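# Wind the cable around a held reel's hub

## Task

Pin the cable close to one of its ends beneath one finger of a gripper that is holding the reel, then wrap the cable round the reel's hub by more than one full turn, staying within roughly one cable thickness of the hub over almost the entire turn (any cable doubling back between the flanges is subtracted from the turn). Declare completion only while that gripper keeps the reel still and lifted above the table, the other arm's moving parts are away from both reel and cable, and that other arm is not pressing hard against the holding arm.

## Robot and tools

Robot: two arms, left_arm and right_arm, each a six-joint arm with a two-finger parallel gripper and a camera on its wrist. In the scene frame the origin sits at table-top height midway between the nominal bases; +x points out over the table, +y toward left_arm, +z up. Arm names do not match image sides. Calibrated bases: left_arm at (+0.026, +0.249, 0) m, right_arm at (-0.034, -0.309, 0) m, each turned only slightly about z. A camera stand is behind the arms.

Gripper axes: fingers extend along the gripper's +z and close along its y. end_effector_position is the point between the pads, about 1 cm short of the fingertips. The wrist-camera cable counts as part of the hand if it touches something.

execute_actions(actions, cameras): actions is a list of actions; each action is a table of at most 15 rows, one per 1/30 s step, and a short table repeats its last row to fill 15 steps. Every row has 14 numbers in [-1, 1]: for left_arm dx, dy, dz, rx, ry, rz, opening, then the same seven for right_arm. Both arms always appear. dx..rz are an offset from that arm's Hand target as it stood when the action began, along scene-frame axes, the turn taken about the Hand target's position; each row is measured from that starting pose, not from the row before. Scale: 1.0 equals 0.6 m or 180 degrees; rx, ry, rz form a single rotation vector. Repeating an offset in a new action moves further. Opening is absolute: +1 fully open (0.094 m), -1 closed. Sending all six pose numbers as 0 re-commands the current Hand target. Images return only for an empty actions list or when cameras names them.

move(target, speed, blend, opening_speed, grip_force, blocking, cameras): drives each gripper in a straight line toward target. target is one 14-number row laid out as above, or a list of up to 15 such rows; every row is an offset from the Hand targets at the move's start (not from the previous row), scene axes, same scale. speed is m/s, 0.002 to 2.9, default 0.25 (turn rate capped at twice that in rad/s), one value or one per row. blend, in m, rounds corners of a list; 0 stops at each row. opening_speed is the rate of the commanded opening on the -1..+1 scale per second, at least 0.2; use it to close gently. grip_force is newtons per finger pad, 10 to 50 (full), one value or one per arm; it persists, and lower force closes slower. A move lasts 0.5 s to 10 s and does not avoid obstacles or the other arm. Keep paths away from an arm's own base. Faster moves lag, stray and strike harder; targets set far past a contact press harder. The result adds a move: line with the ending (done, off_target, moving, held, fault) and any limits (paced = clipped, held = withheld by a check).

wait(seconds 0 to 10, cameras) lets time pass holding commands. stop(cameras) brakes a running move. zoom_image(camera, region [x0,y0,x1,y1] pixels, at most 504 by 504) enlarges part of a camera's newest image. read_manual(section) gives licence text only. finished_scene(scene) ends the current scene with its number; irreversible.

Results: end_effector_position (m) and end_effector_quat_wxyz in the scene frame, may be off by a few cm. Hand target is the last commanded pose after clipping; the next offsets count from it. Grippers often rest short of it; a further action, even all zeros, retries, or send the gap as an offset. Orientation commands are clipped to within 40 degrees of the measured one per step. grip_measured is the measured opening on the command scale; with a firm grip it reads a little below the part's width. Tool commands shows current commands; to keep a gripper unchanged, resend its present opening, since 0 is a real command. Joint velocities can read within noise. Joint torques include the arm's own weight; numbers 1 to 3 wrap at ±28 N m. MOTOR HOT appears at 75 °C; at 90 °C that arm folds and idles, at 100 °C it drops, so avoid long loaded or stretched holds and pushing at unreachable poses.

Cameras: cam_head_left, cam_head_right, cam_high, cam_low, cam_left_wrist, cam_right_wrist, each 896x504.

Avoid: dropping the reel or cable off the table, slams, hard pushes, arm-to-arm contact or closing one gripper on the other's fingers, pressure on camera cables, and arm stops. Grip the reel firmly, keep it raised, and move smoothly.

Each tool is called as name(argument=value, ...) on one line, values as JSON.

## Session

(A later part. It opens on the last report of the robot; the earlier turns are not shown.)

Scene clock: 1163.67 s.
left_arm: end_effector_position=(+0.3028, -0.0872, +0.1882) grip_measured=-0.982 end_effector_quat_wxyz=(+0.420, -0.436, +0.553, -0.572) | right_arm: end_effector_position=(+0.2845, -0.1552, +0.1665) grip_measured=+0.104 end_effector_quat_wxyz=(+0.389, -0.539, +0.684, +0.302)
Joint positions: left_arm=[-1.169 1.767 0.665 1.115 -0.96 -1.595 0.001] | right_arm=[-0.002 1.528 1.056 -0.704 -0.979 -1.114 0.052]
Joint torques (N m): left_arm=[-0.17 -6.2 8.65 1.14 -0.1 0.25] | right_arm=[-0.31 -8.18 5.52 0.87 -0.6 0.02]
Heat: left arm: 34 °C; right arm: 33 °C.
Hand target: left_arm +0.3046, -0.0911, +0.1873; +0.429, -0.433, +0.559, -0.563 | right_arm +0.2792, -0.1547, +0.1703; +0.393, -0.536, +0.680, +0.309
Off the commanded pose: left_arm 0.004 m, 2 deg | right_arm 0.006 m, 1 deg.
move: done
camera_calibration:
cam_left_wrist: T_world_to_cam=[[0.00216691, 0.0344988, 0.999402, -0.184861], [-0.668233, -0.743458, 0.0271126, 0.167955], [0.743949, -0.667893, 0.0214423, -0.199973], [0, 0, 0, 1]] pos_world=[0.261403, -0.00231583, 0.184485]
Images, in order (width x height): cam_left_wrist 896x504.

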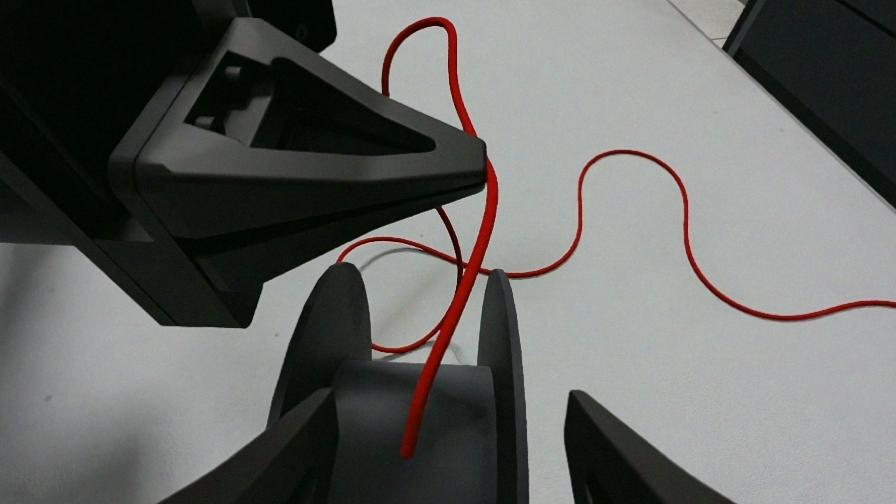

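move(target=[[0.0037,-0.0183,0.0067,0,0,0,-1,0,0,0,0,0,0,0.106],[0.0037,-0.0183,0.0067,0,0,0,-1,0,0,0,0,0,0,-1]], speed=0.08, cameras=["cam_left_wrist"])

Scene clock: 1173.13 s.
left_arm: end_effector_position=(+0.3067, -0.0964, +0.1925) grip_measured=-0.982 end_effector_quat_wxyz=(+0.421, -0.438, +0.552, -0.571) | right_arm: end_effector_position=(+0.2845, -0.1553, +0.1665) grip_measured=-0.963 end_effector_quat_wxyz=(+0.389, -0.539, +0.684, +0.302)
Joint positions: left_arm=[-1.169 1.786 0.715 1.084 -0.966 -1.595 0.001] | right_arm=[-0.002 1.528 1.056 -0.704 -0.979 -1.114 0.002]
Joint torques (N m): left_arm=[-0.73 -6.27 8.91 1.07 -0.11 0.21] | right_arm=[-0.35 -8.17 5.5 0.85 -0.59 0.02]
Heat: left arm: 35 °C; right arm: 33 °C.
Hand target: left_arm +0.3069, -0.1020, +0.1914; +0.429, -0.433, +0.559, -0.563 | right_arm +0.2792, -0.1547, +0.1702; +0.393, -0.536, +0.681, +0.309
Off the commanded pose: left_arm 0.006 m, 2 deg | right_arm 0.007 m, 1 deg.
move: done
camera_calibration:
cam_left_wrist: T_world_to_cam=[[0.00184613, 0.0352807, 0.999376, -0.188744], [-0.663965, -0.747254, 0.0276066, 0.161862], [0.747761, -0.663602, 0.0220456, -0.209945], [0, 0, 0, 1]] pos_world=[0.264807, -0.0117089, 0.188786]
Images, in order (width x height): cam_left_wrist 896x504.

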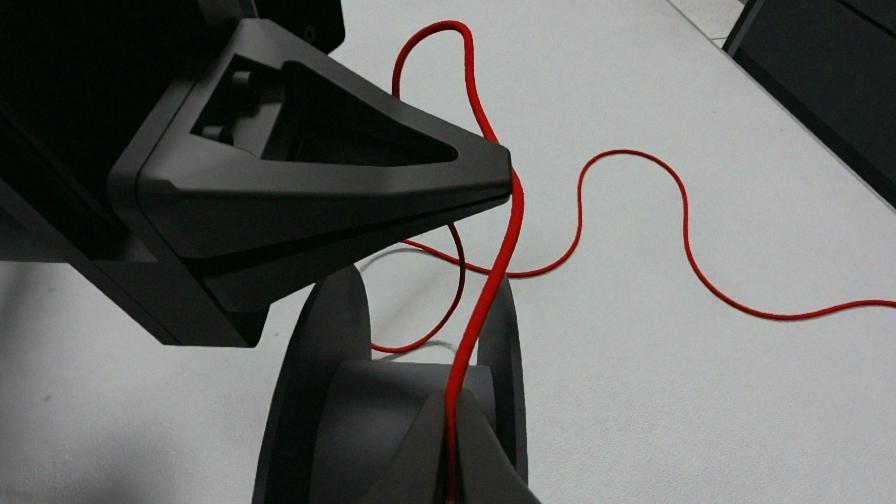

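move(target=[-0.0015,0.059,-0.0167,0,0,0,-1,0,0,0,0,0,0,-1], speed=0.06, cameras=["cam_left_wrist"])

Scene clock: 1179.70 s.
left_arm: end_effector_position=(+0.2988, -0.0869, +0.1817) grip_measured=-0.982 end_effector_quat_wxyz=(+0.403, -0.418, +0.569, -0.583) | right_arm: end_effector_position=(+0.2843, -0.1549, +0.1671) grip_measured=-0.963 end_effector_quat_wxyz=(+0.390, -0.539, +0.683, +0.303)
Joint positions: left_arm=[-1.159 1.755 0.615 1.148 -0.888 -1.595 0.001] | right_arm=[-0.002 1.528 1.056 -0.704 -0.983 -1.114 0.002]
Joint torques (N m): left_arm=[1.77 -9.05 4.12 1.26 -0.47 0.18] | right_arm=[-0.31 -8.17 5.48 0.85 -0.54 0.01]
Heat: left arm: 35 °C; right arm: 33 °C.
Hand target: left_arm +0.3060, -0.0667, +0.1814; +0.429, -0.433, +0.559, -0.563 | right_arm +0.2792, -0.1547, +0.1702; +0.393, -0.536, +0.681, +0.309
Off the commanded pose: left_arm 0.021 m, 4 deg | right_arm 0.006 m, 1 deg.
move: off_target (left_arm)
camera_calibration:
cam_left_wrist: T_world_to_cam=[[0.00543243, 0.0286386, 0.999575, -0.179843], [-0.713145, -0.700608, 0.0239487, 0.183397], [0.700996, -0.712972, 0.0166175, -0.186864], [0, 0, 0, 1]] pos_world=[0.262756, 0.000410825, 0.178479]
Images, in order (width x height): cam_left_wrist 896x504.

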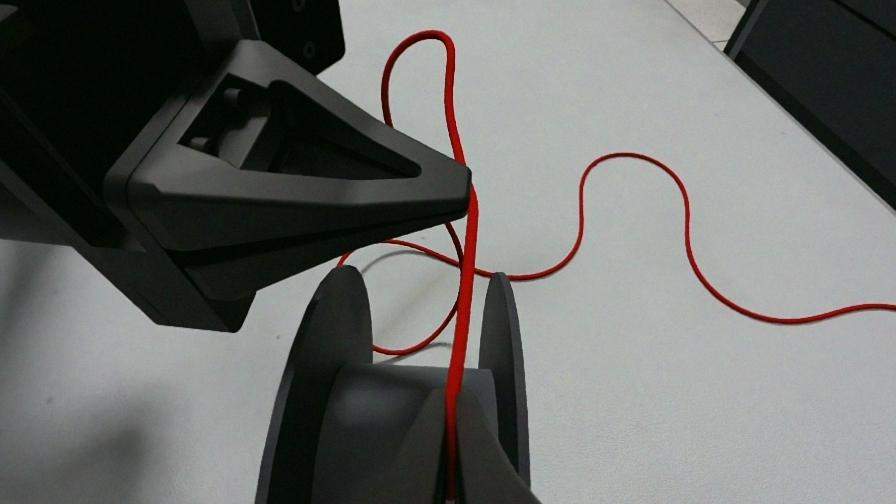

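move(target=[[-0.0117,-0.043,-0.0017,0,0,0,-1,0,0,0,0,0,0,-1],[-0.0117,-0.043,-0.0017,0,0,0,-0.75,0,0,0,0,0,0,-1],[0.0163,-0.016,-0.0017,0,0,-0.0833,-0.75,0,0,0,0,0,0,-1],[0.0163,-0.016,-0.0017,0,0,-0.0833,-1,0,0,0,0,0,0,-1]], speed=0.06, cameras=["cam_left_wrist"])

Scene clock: 1224.17 s.
left_arm: end_effector_position=(+0.3169, -0.0813, +0.1782) grip_measured=-0.981 end_effector_quat_wxyz=(+0.346, -0.360, +0.610, -0.615) | right_arm: end_effector_position=(+0.2845, -0.1552, +0.1666) grip_measured=-0.963 end_effector_quat_wxyz=(+0.389, -0.539, +0.684, +0.302)
Joint positions: left_arm=[-1.001 1.697 0.532 1.161 -0.538 -1.594 0.001] | right_arm=[-0.002 1.528 1.056 -0.704 -0.979 -1.114 0.002]
Joint torques (N m): left_arm=[0.38 -8.36 4.31 1.51 0.01 0.2] | right_arm=[-0.32 -8.17 5.52 0.86 -0.58 0.02]
Heat: left arm: 34 °C; right arm: 33 °C.
Hand target: left_arm +0.3158, -0.0762, +0.1805; +0.352, -0.356, +0.611, -0.614 | right_arm +0.2792, -0.1547, +0.1702; +0.393, -0.536, +0.680, +0.309
Off the commanded pose: left_arm 0.006 m, 1 deg | right_arm 0.006 m, 1 deg.
move: done
camera_calibration:
cam_left_wrist: T_world_to_cam=[[0.0135933, 0.0166605, 0.999769, -0.180267], [-0.833757, -0.55175, 0.0205306, 0.251236], [0.551965, -0.833843, 0.0063907, -0.156286], [0, 0, 0, 1]] pos_world=[0.298184, 0.0113048, 0.176066]
Images, in order (width x height): cam_left_wrist 896x504.

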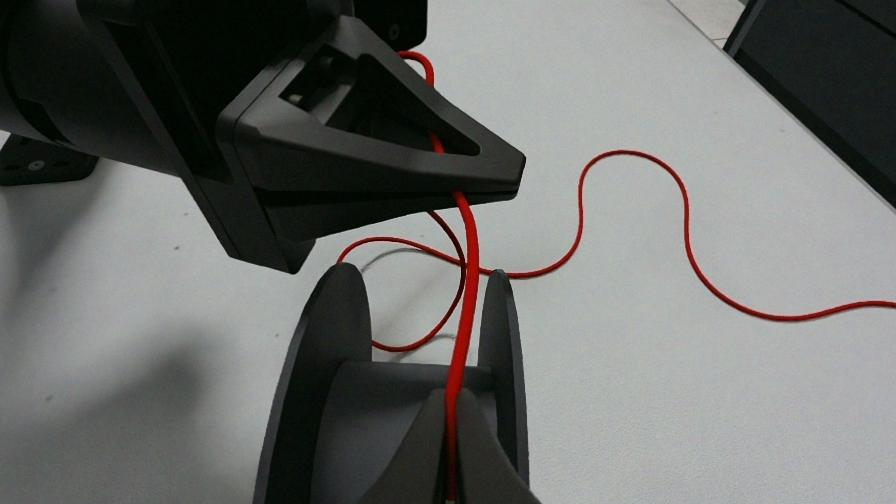

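move(target=[[0.0083,0.031,0,0,0,0,-1,0,0,0,0,0,0,-1],[0,0.0,0,0,0,0,-1,0,0,0,0,0,0,-1]], speed=0.06, cameras=[])

move(target=[0,0,0,0,0,0,-1,0,0,0,0,0,0,0.106], speed=0.06, cameras=["cam_left_wrist"])

Scene clock: 1233.13 s.
left_arm: end_effector_position=(+0.3111, -0.0757, +0.1798) grip_measured=-0.981 end_effector_quat_wxyz=(+0.338, -0.353, +0.612, -0.622) | right_arm: end_effector_position=(+0.2838, -0.1539, +0.1674) grip_measured=-0.963 end_effector_quat_wxyz=(+0.390, -0.539, +0.681, +0.305)
Joint positions: left_arm=[-0.996 1.663 0.493 1.173 -0.508 -1.594 0.001] | right_arm=[0.001 1.528 1.056 -0.704 -0.985 -1.114 0.002]
Joint torques (N m): left_arm=[-0.05 -5.31 8.14 1.34 -0.31 0.21] | right_arm=[-0.5 -8.17 5.48 0.86 -0.52 0.02]
Heat: left arm: 36 °C; right arm: 33 °C.
Hand target: left_arm +0.3157, -0.0762, +0.1804; +0.352, -0.356, +0.611, -0.614 | right_arm +0.2792, -0.1547, +0.1702; +0.393, -0.536, +0.680, +0.309
Off the commanded pose: left_arm 0.005 m, 2 deg | right_arm 0.005 m, 1 deg.
move: done
No camera images: "cameras" was empty.

Scene clock: 1233.67 s.
left_arm: end_effector_position=(+0.3127, -0.0730, +0.1798) grip_measured=-0.981 end_effector_quat_wxyz=(+0.344, -0.358, +0.609, -0.619) | right_arm: end_effector_position=(+0.2841, -0.1544, +0.1667) grip_measured=+0.104 end_effector_quat_wxyz=(+0.389, -0.539, +0.683, +0.303)
Joint positions: left_arm=[-0.996 1.663 0.493 1.173 -0.525 -1.594 0.001] | right_arm=[0.001 1.528 1.056 -0.704 -0.98 -1.114 0.052]
Joint torques (N m): left_arm=[-0.18 -5.5 8.28 1.33 -0.12 0.18] | right_arm=[-0.51 -8.17 5.49 0.86 -0.58 0.02]
Heat: left arm: 36 °C; right arm: 33 °C.
Hand target: left_arm +0.3157, -0.0762, +0.1804; +0.352, -0.356, +0.611, -0.614 | right_arm +0.2792, -0.1547, +0.1703; +0.393, -0.536, +0.680, +0.309
Off the commanded pose: left_arm 0.004 m, 1 deg | right_arm 0.006 m, 1 deg.
move: done
camera_calibration:
cam_left_wrist: T_world_to_cam=[[0.0105409, 0.0222539, 0.999697, -0.180466], [-0.837827, -0.545533, 0.0209781, 0.253921], [0.545835, -0.837794, 0.0128945, -0.146625], [0, 0, 0, 1]] pos_world=[0.294677, 0.0196975, 0.176975]
Images, in order (width x height): cam_left_wrist 896x504.

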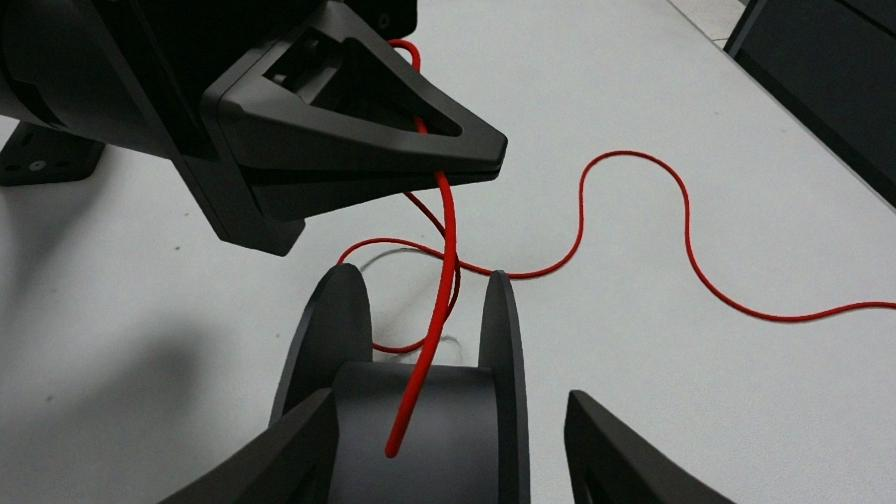

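move(target=[[0,0,0.145,0.3252,-0.0871,0,-1,0.0283,0.0077,-0.0092,0,0,0,0.106],[0.0088,-0.1083,0.1447,0.3252,-0.0871,0,-1,0.0113,-0.0532,-0.103,0,0,0,0.106]], speed=0.12, cameras=["cam_left_wrist"])

Scene clock: 1289.87 s.
left_arm: end_effector_position=(+0.3190, -0.1385, +0.2596) grip_measured=-0.981 end_effector_quat_wxyz=(+0.553, -0.047, +0.784, -0.278) | right_arm: end_effector_position=(+0.2876, -0.1892, +0.1080) grip_measured=+0.104 end_effector_quat_wxyz=(+0.386, -0.539, +0.688, +0.296)
Joint positions: left_arm=[-1.12 1.619 1.146 0.149 -0.75 -0.751 0.001] | right_arm=[-0.115 1.654 0.961 -0.645 -0.998 -1.306 0.052]
Joint torques (N m): left_arm=[-0.14 -6.93 11.6 1.18 -0.3 -0.05] | right_arm=[-0.27 -6.24 5.37 0.75 -0.75 -0.07]
Heat: left arm: 36 °C; right arm: 33 °C.
Hand target: left_arm +0.3211, -0.1412, +0.2672; +0.557, -0.056, +0.780, -0.279 | right_arm +0.2860, -0.1866, +0.1084; +0.393, -0.536, +0.680, +0.309
Off the commanded pose: left_arm 0.008 m, 1 deg | right_arm 0.003 m, 2 deg.
move: done
camera_calibration:
cam_left_wrist: T_world_to_cam=[[-0.233083, -0.841144, 0.488006, -0.167948], [-0.741048, -0.171317, -0.649229, 0.41675], [0.629699, -0.51296, -0.583397, -0.032856], [0, 0, 0, 1]] pos_world=[0.290375, -0.0867264, 0.333358]
Images, in order (width x height): cam_left_wrist 896x504.

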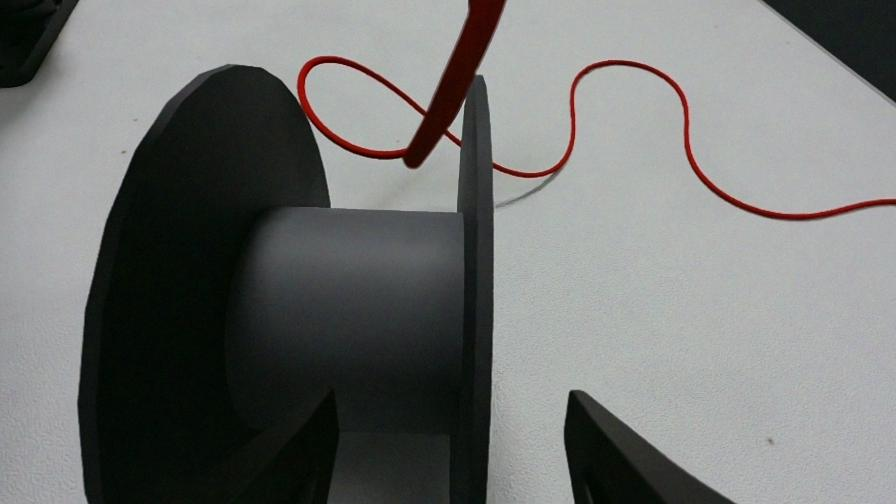

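move(target=[-0.011,-0.015,0.0097,0.0537,-0.0144,0,-1,0.0005,0.0016,-0.0133,0,0,0,0.106], speed=0.08, cameras=["cam_left_wrist"])

Scene clock: 1327.27 s.
left_arm: end_effector_position=(+0.3133, -0.1467, +0.2666) grip_measured=-0.981 end_effector_quat_wxyz=(+0.572, -0.002, +0.791, -0.218) | right_arm: end_effector_position=(+0.2898, -0.1894, +0.1024) grip_measured=+0.104 end_effector_quat_wxyz=(+0.389, -0.540, +0.686, +0.293)
Joint positions: left_arm=[-1.157 1.657 1.241 0.039 -0.82 -0.647 0.001] | right_arm=[-0.115 1.667 0.949 -0.611 -0.998 -1.306 0.052]
Joint torques (N m): left_arm=[-0.39 -6.89 11.84 1.24 -0.29 0.12] | right_arm=[0.05 -6.16 4.85 0.8 -0.74 -0.03]
Heat: left arm: 37 °C; right arm: 32 °C.
Hand target: left_arm +0.3144, -0.1502, +0.2731; +0.577, -0.002, +0.788, -0.213 | right_arm +0.2862, -0.1857, +0.1004; +0.393, -0.536, +0.680, +0.309
Off the commanded pose: left_arm 0.007 m, 1 deg | right_arm 0.005 m, 2 deg.
move: done
camera_calibration:
cam_left_wrist: T_world_to_cam=[[-0.246589, -0.905231, 0.34605, -0.146889], [-0.71243, -0.0727464, -0.697963, 0.43416], [0.656992, -0.418646, -0.626975, -0.0125081], [0, 0, 0, 1]] pos_world=[0.281305, -0.106621, 0.346016]
Images, in order (width x height): cam_left_wrist 896x504.

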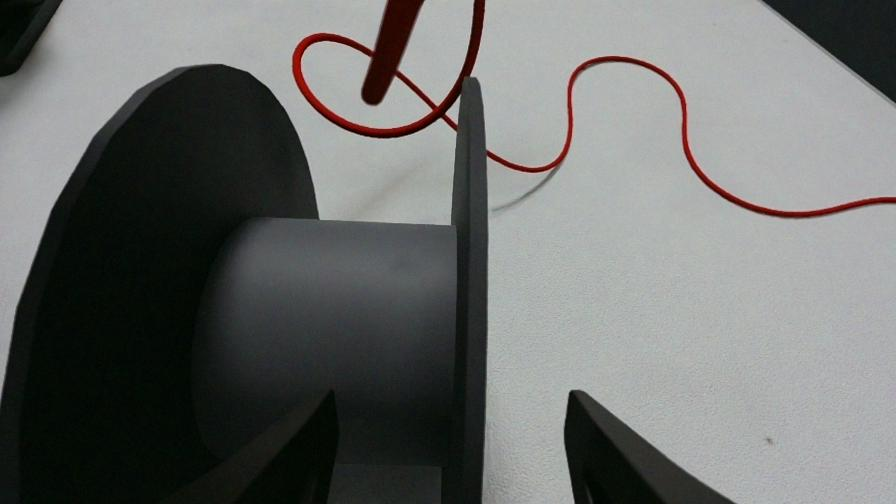

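move(target=[-0.0104,-0.0386,-0.1,0,0,0,-1,0,0,0,0,0,0,0.106], speed=0.06, cameras=["cam_left_wrist"])

Scene clock: 1339.77 s.
left_arm: end_effector_position=(+0.3095, -0.1756, +0.2246) grip_measured=-0.981 end_effector_quat_wxyz=(+0.578, -0.002, +0.785, -0.223) | right_arm: end_effector_position=(+0.2898, -0.1894, +0.1024) grip_measured=+0.104 end_effector_quat_wxyz=(+0.389, -0.540, +0.686, +0.293)
Joint positions: left_arm=[-1.192 1.792 1.21 0.219 -0.855 -0.65 0.001] | right_arm=[-0.115 1.667 0.949 -0.61 -0.998 -1.306 0.052]
Joint torques (N m): left_arm=[-0.27 -8.4 6.38 1.35 -0.29 -0.12] | right_arm=[0.01 -6.16 4.85 0.8 -0.74 -0.03]
Heat: left arm: 37 °C; right arm: 32 °C.
Hand target: left_arm +0.3082, -0.1734, +0.2131; +0.577, -0.002, +0.788, -0.213 | right_arm +0.2863, -0.1857, +0.1004; +0.393, -0.536, +0.680, +0.309
Off the commanded pose: left_arm 0.012 m, 1 deg | right_arm 0.006 m, 2 deg.
move: off_target (left_arm)
camera_calibration:
cam_left_wrist: T_world_to_cam=[[-0.254509, -0.900526, 0.35253, -0.15763], [-0.702232, -0.078539, -0.707603, 0.397972], [0.664902, -0.427649, -0.61239, -0.0557429], [0, 0, 0, 1]] pos_world=[0.276414, -0.134532, 0.303039]
Images, in order (width x height): cam_left_wrist 896x504.

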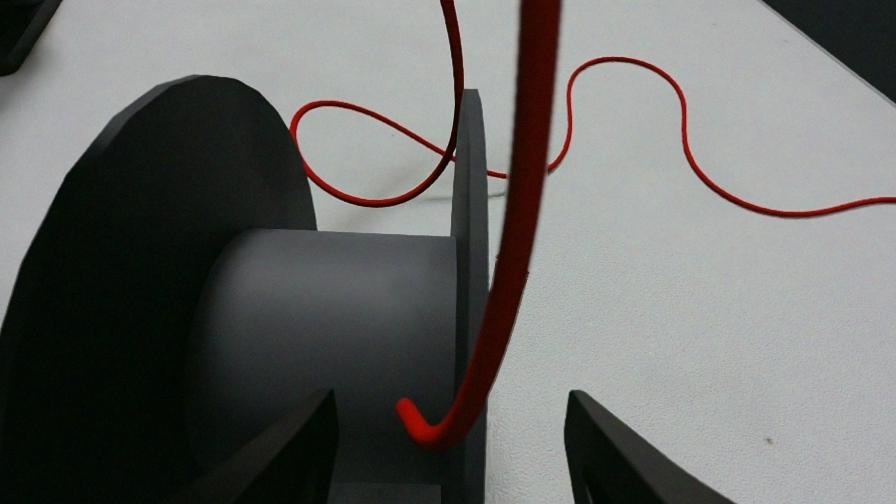

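move(target=[-0.0107,0.0373,0.0833,0,0,0,-1,0,0,0,0,0,0,0.106], speed=0.08, cameras=["cam_left_wrist","cam_low"])

Scene clock: 1357.40 s.
left_arm: end_effector_position=(+0.3021, -0.1530, +0.2461) grip_measured=-0.981 end_effector_quat_wxyz=(+0.571, +0.010, +0.795, -0.204) | right_arm: end_effector_position=(+0.2898, -0.1894, +0.1024) grip_measured=+0.104 end_effector_quat_wxyz=(+0.389, -0.540, +0.686, +0.293)
Joint positions: left_arm=[-1.192 1.686 1.21 0.061 -0.855 -0.65 0.001] | right_arm=[-0.115 1.667 0.949 -0.61 -0.998 -1.306 0.052]
Joint torques (N m): left_arm=[-0.32 -10.41 10.33 1.15 -0.29 -0.08] | right_arm=[0.05 -6.17 4.85 0.8 -0.74 -0.03]
Heat: left arm: 38 °C; right arm: 32 °C.
Hand target: left_arm +0.3018, -0.1510, +0.2631; +0.577, -0.002, +0.788, -0.213 | right_arm +0.2863, -0.1857, +0.1004; +0.393, -0.536, +0.680, +0.309
Off the commanded pose: left_arm 0.017 m, 2 deg | right_arm 0.006 m, 2 deg.
move: off_target (left_arm)
camera_calibration:
cam_left_wrist: T_world_to_cam=[[-0.248906, -0.916802, 0.312281, -0.140999], [-0.713329, -0.0445687, -0.69941, 0.416359], [0.655139, -0.396847, -0.642889, -0.0128182], [0, 0, 0, 1]] pos_world=[0.270303, -0.115799, 0.326996]
Images, in order (width x height): cam_low 896x504, cam_left_wrist 896x504.

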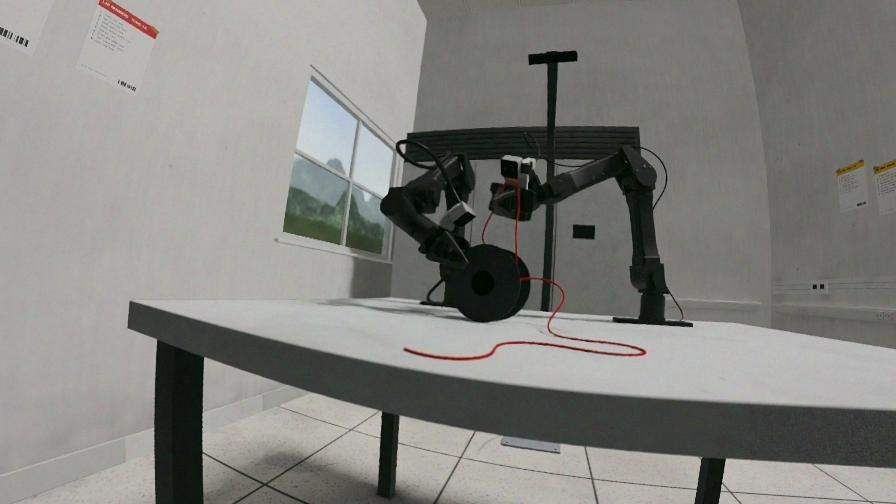

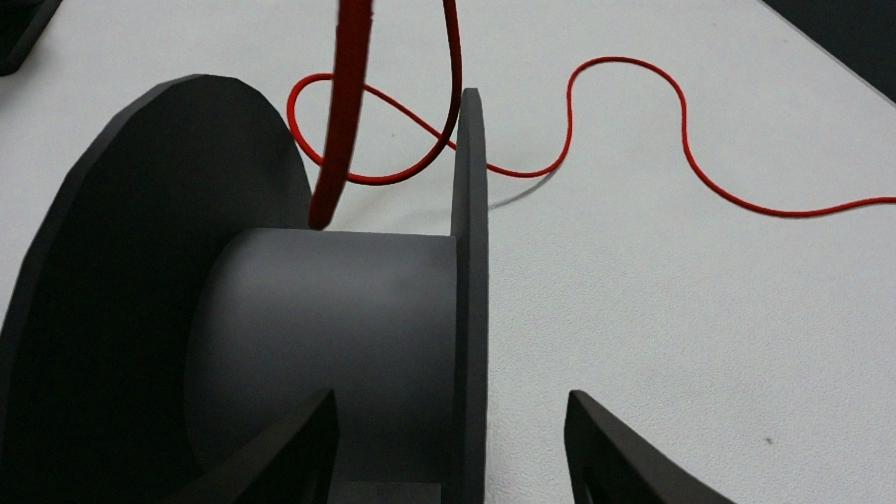

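zoom_image(camera="cam_low", region=[420, 140, 580, 330])

Scaled by 2.653 from the camera's 896x504 image, which has a finer 1280x720 frame.

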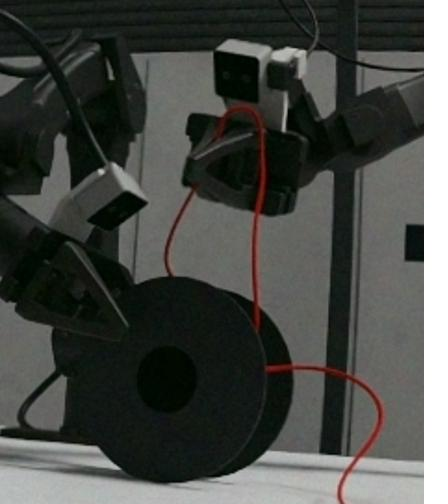

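zoom_image(camera="cam_left_wrist", region=[280, 0, 500, 240])

Scaled by 2.100 from the camera's 896x504 image, which has a finer 1280x720 frame.

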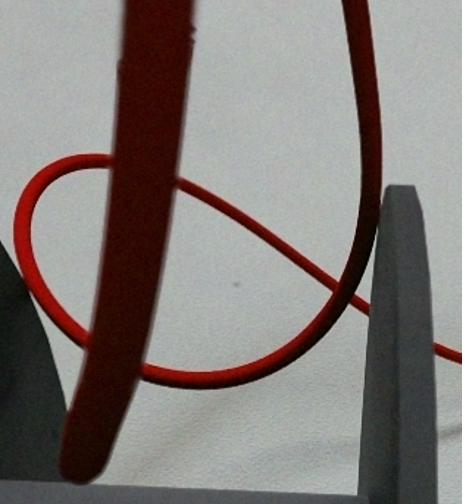

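move(target=[0.0048,-0.0272,-0.085,0,0,0,-1,0,0,0,0,0,0,0.106], speed=0.05, cameras=["cam_left_wrist"])

Scene clock: 1412.27 s.
left_arm: end_effector_position=(+0.3060, -0.1695, +0.2239) grip_measured=-0.981 end_effector_quat_wxyz=(+0.578, -0.003, +0.785, -0.224) | right_arm: end_effector_position=(+0.2898, -0.1894, +0.1024) grip_measured=+0.104 end_effector_quat_wxyz=(+0.389, -0.540, +0.686, +0.293)
Joint positions: left_arm=[-1.196 1.768 1.178 0.227 -0.859 -0.653 0.001] | right_arm=[-0.115 1.667 0.949 -0.61 -0.998 -1.306 0.052]
Joint torques (N m): left_arm=[-0.55 -8.02 6.17 1.39 -0.29 -0.07] | right_arm=[0.03 -6.17 4.83 0.8 -0.74 -0.03]
Heat: left arm: 38 °C; right arm: 32 °C.
Hand target: left_arm +0.3046, -0.1673, +0.2121; +0.577, -0.002, +0.788, -0.213 | right_arm +0.2863, -0.1857, +0.1004; +0.393, -0.536, +0.680, +0.309
Off the commanded pose: left_arm 0.012 m, 1 deg | right_arm 0.006 m, 2 deg.
move: off_target (left_arm)
camera_calibration:
cam_left_wrist: T_world_to_cam=[[-0.254037, -0.900097, 0.353963, -0.153164], [-0.702188, -0.0800355, -0.707479, 0.395194], [0.665129, -0.428275, -0.611705, -0.0516032], [0, 0, 0, 1]] pos_world=[0.272914, -0.128333, 0.30224]
Images, in order (width x height): cam_left_wrist 896x504.

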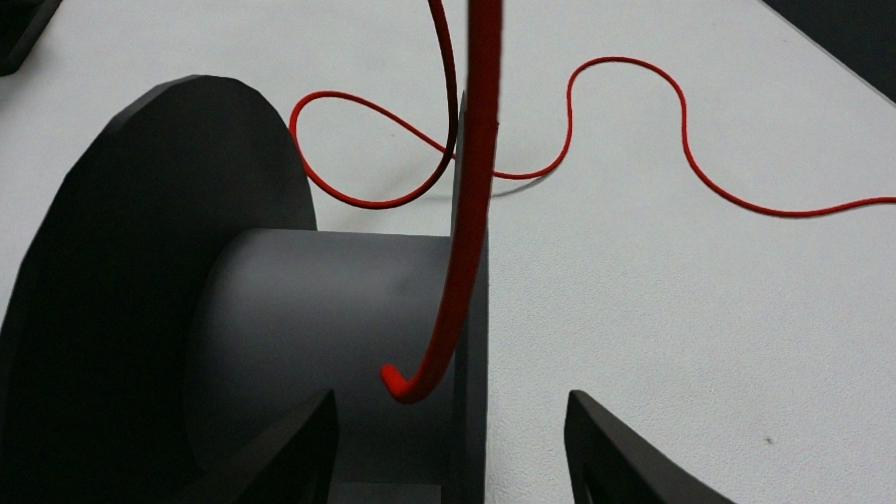

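move(target=[-0.0012,-0.0042,-0.0483,0,0,0,-1,0,0,0,0,0,0,0.106], speed=0.05, cameras=["cam_left_wrist"])

Scene clock: 1449.33 s.
left_arm: end_effector_position=(+0.3063, -0.1721, +0.1949) grip_measured=-0.981 end_effector_quat_wxyz=(+0.578, -0.004, +0.785, -0.223) | right_arm: end_effector_position=(+0.2898, -0.1894, +0.1024) grip_measured=+0.104 end_effector_quat_wxyz=(+0.389, -0.540, +0.686, +0.293)
Joint positions: left_arm=[-1.198 1.822 1.121 0.336 -0.862 -0.656 0.001] | right_arm=[-0.115 1.667 0.949 -0.61 -0.998 -1.306 0.052]
Joint torques (N m): left_arm=[-0.47 -8.17 6.06 1.39 -0.3 -0.1] | right_arm=[0.03 -6.17 4.83 0.79 -0.74 -0.04]
Heat: left arm: 38 °C; right arm: 31 °C.
Hand target: left_arm +0.3039, -0.1698, +0.1830; +0.577, -0.002, +0.788, -0.213 | right_arm +0.2863, -0.1857, +0.1004; +0.393, -0.536, +0.680, +0.309
Off the commanded pose: left_arm 0.012 m, 1 deg | right_arm 0.006 m, 2 deg.
move: off_target (left_arm)
camera_calibration:
cam_left_wrist: T_world_to_cam=[[-0.252366, -0.900443, 0.35428, -0.145839], [-0.70215, -0.0815152, -0.707347, 0.374432], [0.665805, -0.427268, -0.611674, -0.0707594], [0, 0, 0, 1]] pos_world=[0.273215, -0.131031, 0.27324]
Images, in order (width x height): cam_left_wrist 896x504.

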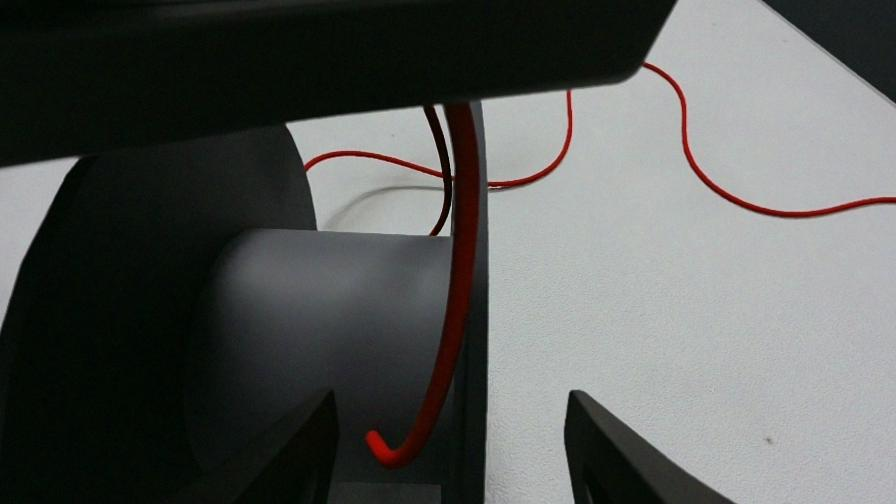

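move(target=[[0,0,-0.0117,0,0,0,-1,0,0,0,0,0,0,0.106],[0,0,-0.0117,0,0,0,-1,0,0,0,0,0,0,-1]], speed=0.05, opening_speed=0.6, cameras=["cam_left_wrist"])

Scene clock: 1466.53 s.
left_arm: end_effector_position=(+0.3067, -0.1720, +0.1893) grip_measured=-0.981 end_effector_quat_wxyz=(+0.579, -0.006, +0.784, -0.224) | right_arm: end_effector_position=(+0.2899, -0.1891, +0.1029) grip_measured=-0.887 end_effector_quat_wxyz=(+0.390, -0.539, +0.686, +0.294)
Joint positions: left_arm=[-1.198 1.834 1.107 0.367 -0.865 -0.656 0.001] | right_arm=[-0.115 1.667 0.949 -0.609 -1.001 -1.304 0.005]
Joint torques (N m): left_arm=[-0.42 -8.05 5.97 1.37 -0.24 -0.05] | right_arm=[0.05 -6.17 4.82 0.78 -0.72 -0.05]
Heat: left arm: 38 °C; right arm: 31 °C.
Hand target: left_arm +0.3039, -0.1698, +0.1760; +0.577, -0.002, +0.788, -0.213 | right_arm +0.2863, -0.1857, +0.1004; +0.393, -0.536, +0.680, +0.309
Off the commanded pose: left_arm 0.014 m, 1 deg | right_arm 0.006 m, 2 deg.
move: off_target (left_arm)
camera_calibration:
cam_left_wrist: T_world_to_cam=[[-0.250715, -0.899605, 0.357565, -0.144645], [-0.70011, -0.0865947, -0.708765, 0.369526], [0.668572, -0.428033, -0.608112, -0.0759436], [0, 0, 0, 1]] pos_world=[0.273218, -0.130631, 0.267445]
Images, in order (width x height): cam_left_wrist 896x504.

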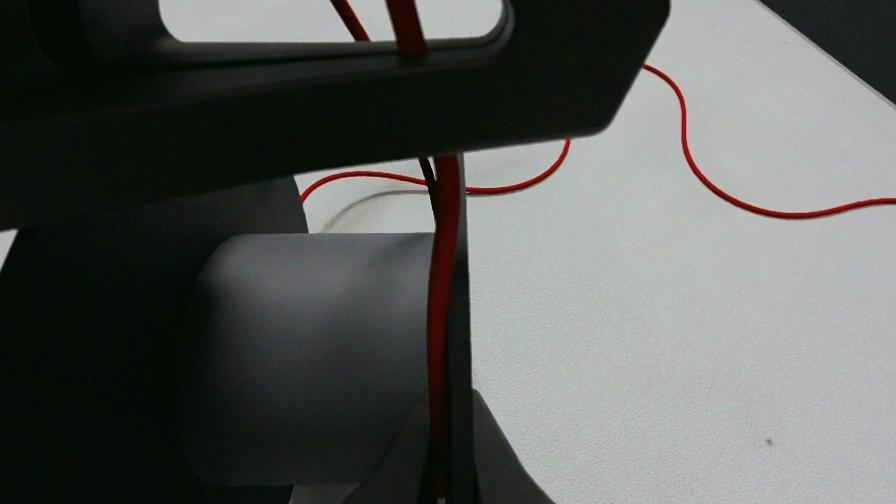

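zoom_image(camera="cam_left_wrist", region=[350, 340, 550, 504])

Scaled by 2.520 from the camera's 896x504 image, which has a finer 1280x720 frame.

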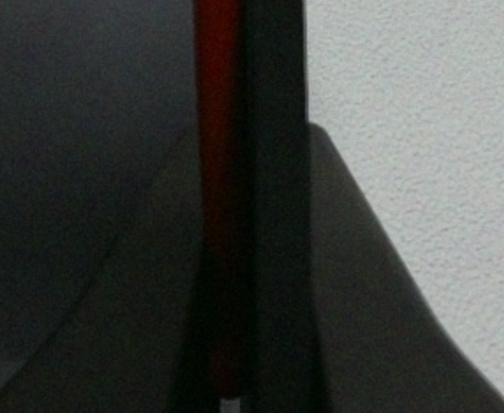

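move(target=[0.0043,0.0161,0.03,0,0,0,-1,0,0,0,0,0,0,-1], speed=0.05, cameras=["cam_left_wrist"])

Scene clock: 1489.33 s.
left_arm: end_effector_position=(+0.3055, -0.1696, +0.1897) grip_measured=-0.981 end_effector_quat_wxyz=(+0.574, +0.002, +0.789, -0.219) | right_arm: end_effector_position=(+0.2900, -0.1889, +0.1032) grip_measured=-0.888 end_effector_quat_wxyz=(+0.390, -0.539, +0.686, +0.294)
Joint positions: left_arm=[-1.196 1.818 1.107 0.33 -0.854 -0.656 0.001] | right_arm=[-0.115 1.667 0.949 -0.609 -1.003 -1.304 0.005]
Joint torques (N m): left_arm=[0.51 -12.08 6.05 1.18 -0.29 -0.02] | right_arm=[0.08 -6.15 4.86 0.79 -0.7 -0.05]
Heat: left arm: 38 °C; right arm: 31 °C.
Hand target: left_arm +0.3065, -0.1601, +0.1940; +0.577, -0.002, +0.788, -0.213 | right_arm +0.2863, -0.1857, +0.1004; +0.393, -0.536, +0.680, +0.309
Off the commanded pose: left_arm 0.010 m, 1 deg | right_arm 0.006 m, 2 deg.
move: done
camera_calibration:
cam_left_wrist: T_world_to_cam=[[-0.254361, -0.904273, 0.342914, -0.139852], [-0.707941, -0.067469, -0.703042, 0.37374], [0.658878, -0.421589, -0.623011, -0.0670749], [0, 0, 0, 1]] pos_world=[0.273207, -0.129527, 0.268923]
Images, in order (width x height): cam_left_wrist 896x504.

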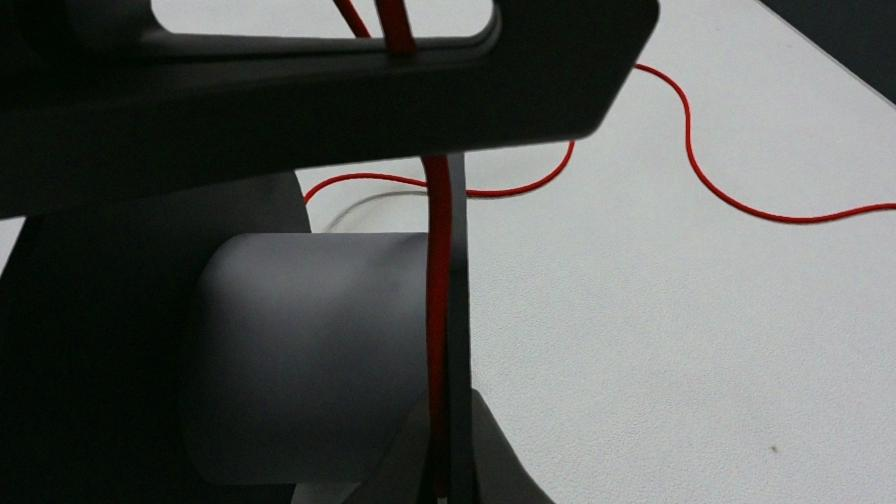

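move(target=[[0,-0.01,-0.02,0,0,0,-1,0,0,0,0,0,0,-1],[0,-0.01,-0.02,0,0,0,-0.6,0,0,0,0,0,0,-1],[-0.1817,0.0567,0.0283,0,0,0,-0.6,0,0,0,0,0,0,-1]], speed=0.1, cameras=["cam_left_wrist","cam_head_left"])

Scene clock: 1506.63 s.
left_arm: end_effector_position=(+0.1967, -0.1338, +0.2081) grip_measured=-0.603 end_effector_quat_wxyz=(+0.572, +0.004, +0.791, -0.218) | right_arm: end_effector_position=(+0.2899, -0.1888, +0.1033) grip_measured=-0.888 end_effector_quat_wxyz=(+0.391, -0.539, +0.685, +0.295)
Joint positions: left_arm=[-1.488 1.594 0.989 0.01 -1.108 -0.904 0.019] | right_arm=[-0.115 1.667 0.949 -0.609 -1.004 -1.304 0.005]
Joint torques (N m): left_arm=[-0.05 -9.13 6.94 0.91 -0.48 -0.12] | right_arm=[0.05 -6.2 4.85 0.78 -0.69 -0.06]
Heat: left arm: 38 °C; right arm: 31 °C.
Hand target: left_arm +0.1975, -0.1261, +0.2110; +0.577, -0.002, +0.788, -0.213 | right_arm +0.2863, -0.1857, +0.1004; +0.393, -0.536, +0.680, +0.309
Off the commanded pose: left_arm 0.008 m, 1 deg | right_arm 0.006 m, 2 deg.
move: done
camera_calibration:
cam_left_wrist: T_world_to_cam=[[-0.256519, -0.904663, 0.340269, -0.14054], [-0.711114, -0.0617858, -0.700357, 0.312895], [0.654611, -0.421625, -0.627469, 0.0329214], [0, 0, 0, 1]] pos_world=[0.164902, -0.0939285, 0.287617]
Images, in order (width x height): cam_head_left 896x504, cam_left_wrist 896x504.

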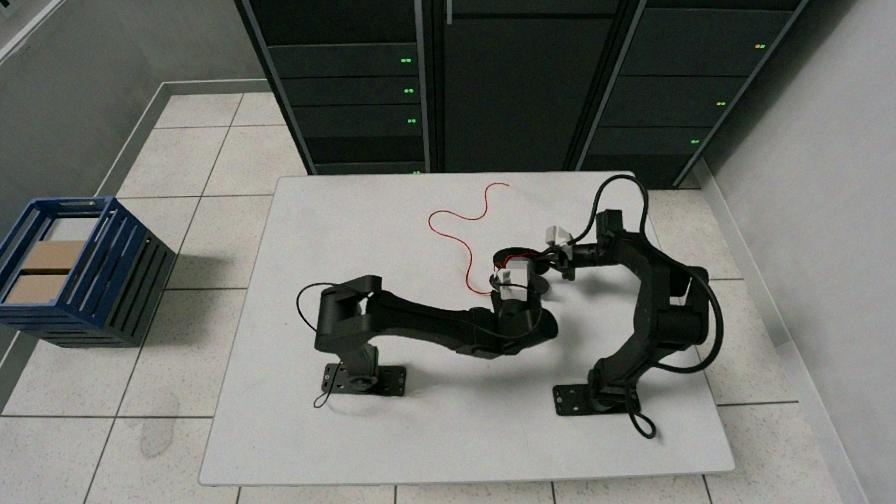

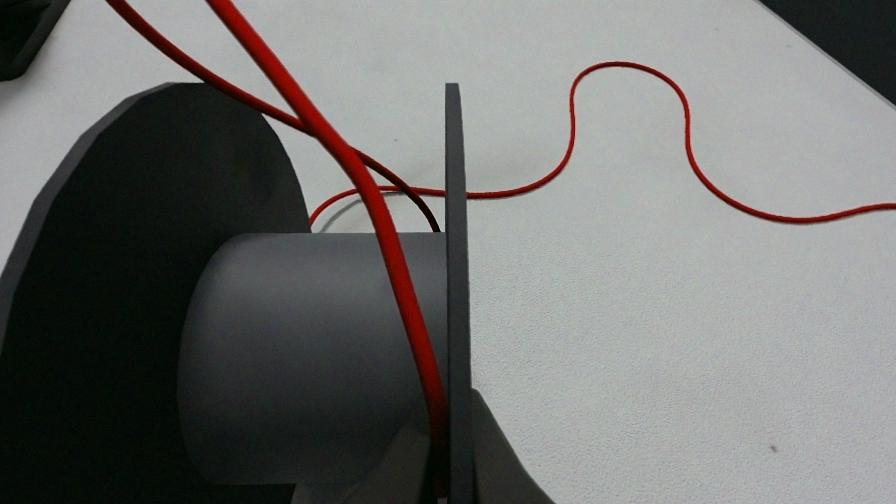

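move(target=[[0,0.19,0.03,0.0288,-0.0664,-0.0768,-0.6,0,0,0.2,0,0,0,-1],[0.0042,0.3768,0.065,0.0575,-0.1328,-0.1536,-0.6,0.0512,0.1895,0.4843,0.0145,-0.0077,-0.1746,-1]], speed=0.12, blend=[0.04,0], cameras=["cam_left_wrist","cam_right_wrist","cam_low"])

Scene clock: 1544.37 s.
left_arm: end_effector_position=(+0.2003, +0.0996, +0.2517) grip_measured=-0.603 end_effector_quat_wxyz=(+0.658, +0.276, +0.646, -0.272) | right_arm: end_effector_position=(+0.3134, -0.0768, +0.3661) grip_measured=-0.888 end_effector_quat_wxyz=(+0.453, -0.329, +0.806, +0.192)
Joint positions: left_arm=[-0.365 0.063 0.288 -0.211 0.369 0.006 0.019] | right_arm=[0.46 1.439 1.68 -0.807 -0.27 -0.155 0.005]
Joint torques (N m): left_arm=[0.39 2.55 7.64 1.44 0.03 0.11] | right_arm=[0.32 -5.59 9.66 2.21 -0.14 0.11]
Heat: left arm: 37 °C; right arm: 32 °C.
Hand target: left_arm +0.2000, +0.0999, +0.2500; +0.657, +0.279, +0.647, -0.269 | right_arm +0.3169, -0.0720, +0.3911; +0.482, -0.326, +0.788, +0.200
Off the commanded pose: left_arm 0.002 m, 1 deg | right_arm 0.026 m, 4 deg.
move: off_target (right_arm)
camera_calibration:
cam_left_wrist: T_world_to_cam=[[-0.714059, -0.700003, -0.0108001, 0.216394], [-0.296747, 0.316606, -0.900945, 0.290148], [0.634083, -0.640123, -0.433798, 0.133485], [0, 0, 0, 1]] pos_world=[0.155978, 0.145061, 0.32165]
cam_right_wrist: T_world_to_cam=[[0.719389, -0.694511, -0.0115598, -0.273024], [-0.56995, -0.580689, -0.581341, 0.387003], [0.397035, 0.424799, -0.813578, 0.300854], [0, 0, 0, 1]] pos_world=[0.297533, -0.0926923, 0.466593]
Images, in order (width x height): cam_low 896x504, cam_left_wrist 896x504, cam_right_wrist 896x504.

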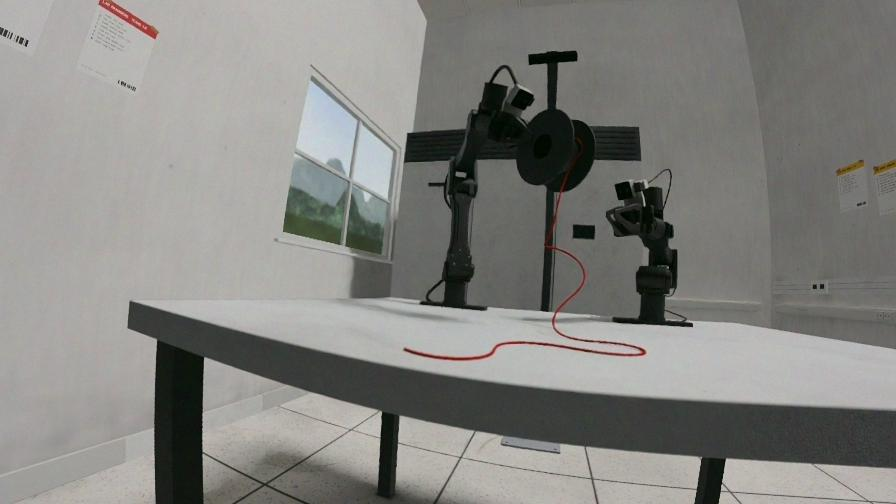

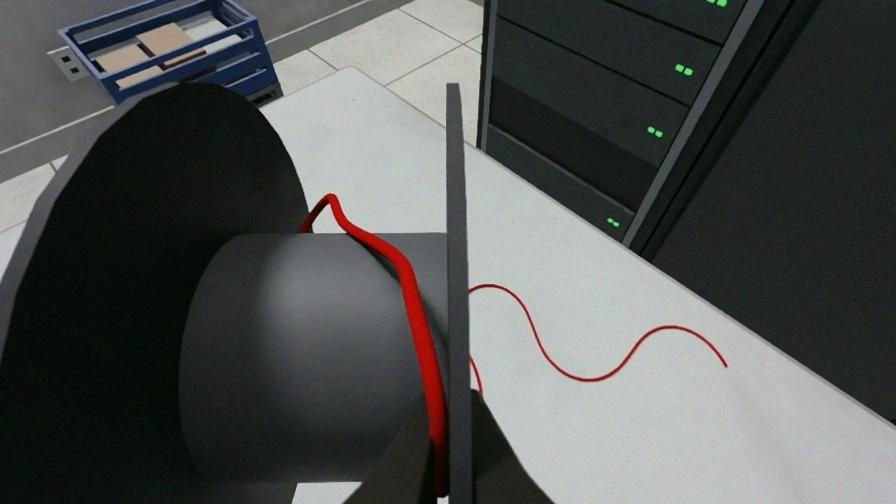

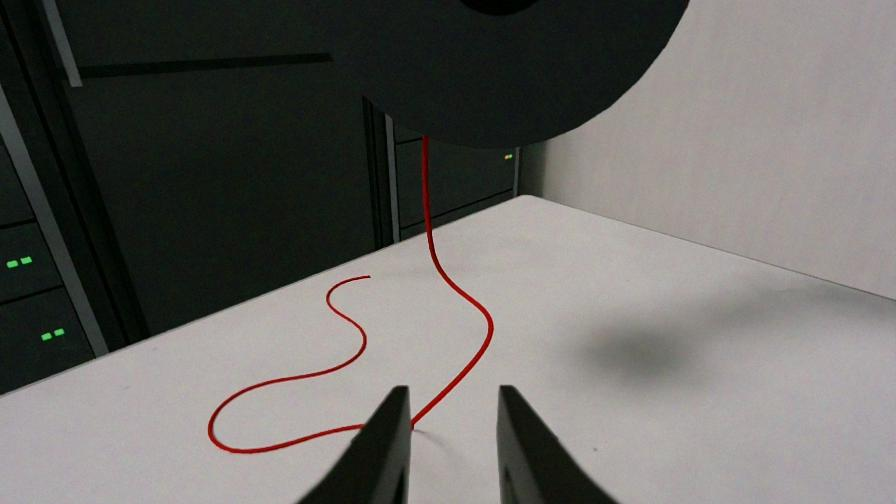

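move(target=[0,0,-0.1,0,0,0,-0.4,0,0,0.1333,0,0,0,-1], speed=0.12, cameras=["cam_right_wrist"])

Scene clock: 1659.90 s.
left_arm: end_effector_position=(+0.2013, +0.0994, +0.1967) grip_measured=-0.403 end_effector_quat_wxyz=(+0.618, +0.312, +0.664, -0.284) | right_arm: end_effector_position=(+0.3166, -0.0753, +0.4524) grip_measured=-0.888 end_effector_quat_wxyz=(+0.457, -0.327, +0.805, +0.193)
Joint positions: left_arm=[-0.158 0.023 0.158 -0.231 0.65 0.066 0.028] | right_arm=[0.46 1.721 2.408 -1.242 -0.269 -0.151 0.005]
Joint torques (N m): left_arm=[0.46 1.63 6.06 1.45 0.05 0.08] | right_arm=[0.35 -6.52 7.42 2.19 -0.14 0.07]
Heat: left arm: 40 °C; right arm: 42 °C.
Hand target: left_arm +0.2001, +0.0999, +0.1899; +0.657, +0.279, +0.647, -0.269 | right_arm +0.3170, -0.0720, +0.4709; +0.482, -0.326, +0.788, +0.200
Off the commanded pose: left_arm 0.007 m, 6 deg | right_arm 0.019 m, 4 deg.
joint sent to its limit (left arm) — joint 2 (shoulder), lower limit. The joint targets are off in orientation, not in position.
move: off_target (left_arm, right_arm)
camera_calibration:
cam_right_wrist: T_world_to_cam=[[0.717676, -0.69629, -0.0110541, -0.273194], [-0.567273, -0.575342, -0.589222, 0.443057], [0.403909, 0.429141, -0.807896, 0.364684], [0, 0, 0, 1]] pos_world=[0.3001, -0.0918137, 0.552666]
Images, in order (width x height): cam_right_wrist 896x504.

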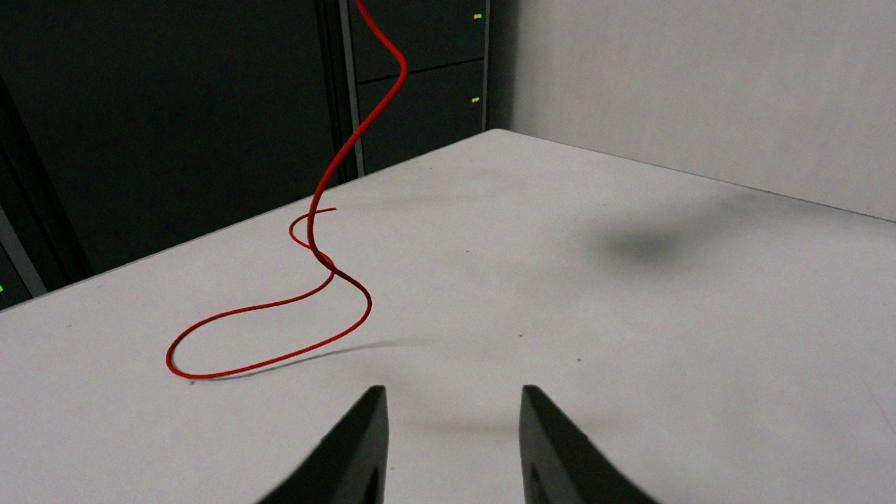

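execute_actions(actions=[], cameras=["cam_low","cam_high"])

Scene clock: 1672.57 s.
left_arm: end_effector_position=(+0.2012, +0.0993, +0.1967) grip_measured=-0.403 end_effector_quat_wxyz=(+0.617, +0.312, +0.664, -0.284) | right_arm: end_effector_position=(+0.3166, -0.0753, +0.4524) grip_measured=-0.888 end_effector_quat_wxyz=(+0.457, -0.327, +0.805, +0.193)
Joint positions: left_arm=[-0.158 0.023 0.158 -0.231 0.651 0.066 0.028] | right_arm=[0.46 1.721 2.408 -1.242 -0.269 -0.151 0.005]
Joint velocities: within noise
Joint torques (N m): left_arm=[0.7 1.51 5.97 1.43 0.09 0.15] | right_arm=[0.35 -6.5 7.42 2.19 -0.15 0.07]
Heat: left arm: 41 °C; right arm: 44 °C.
Hand target: left_arm +0.2000, +0.0999, +0.1899; +0.657, +0.279, +0.647, -0.269 | right_arm +0.3170, -0.0720, +0.4709; +0.482, -0.326, +0.788, +0.200
Tool commands: left_gripper/opening=-0.4 right_gripper/opening=-1.0
Off the commanded pose: left_arm 0.007 m, 6 deg | right_arm 0.019 m, 4 deg.
Images, in order (width x height): cam_high 896x504, cam_low 896x504.

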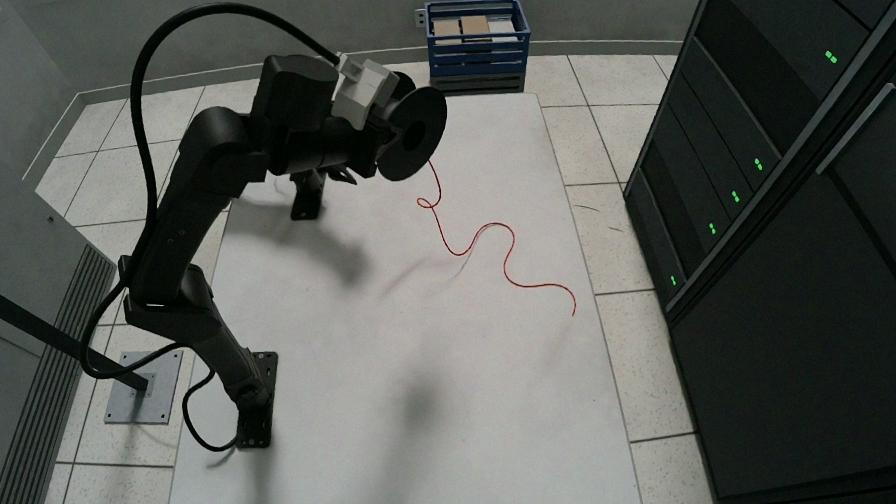

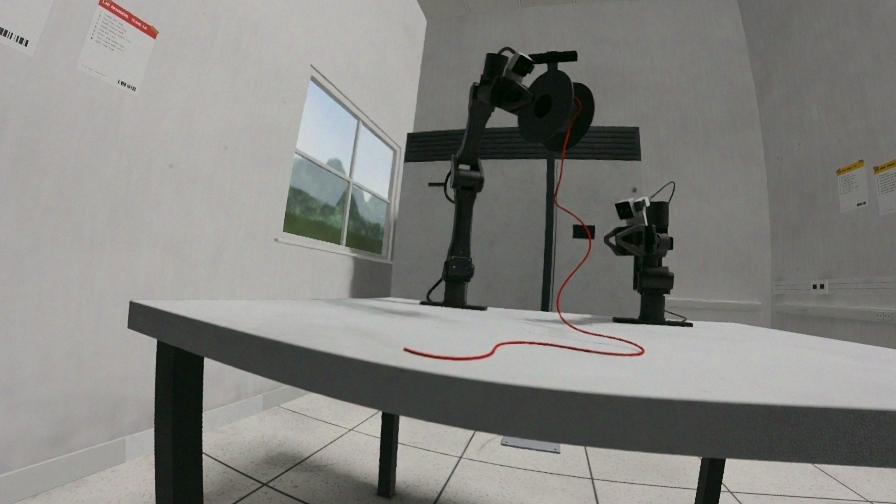

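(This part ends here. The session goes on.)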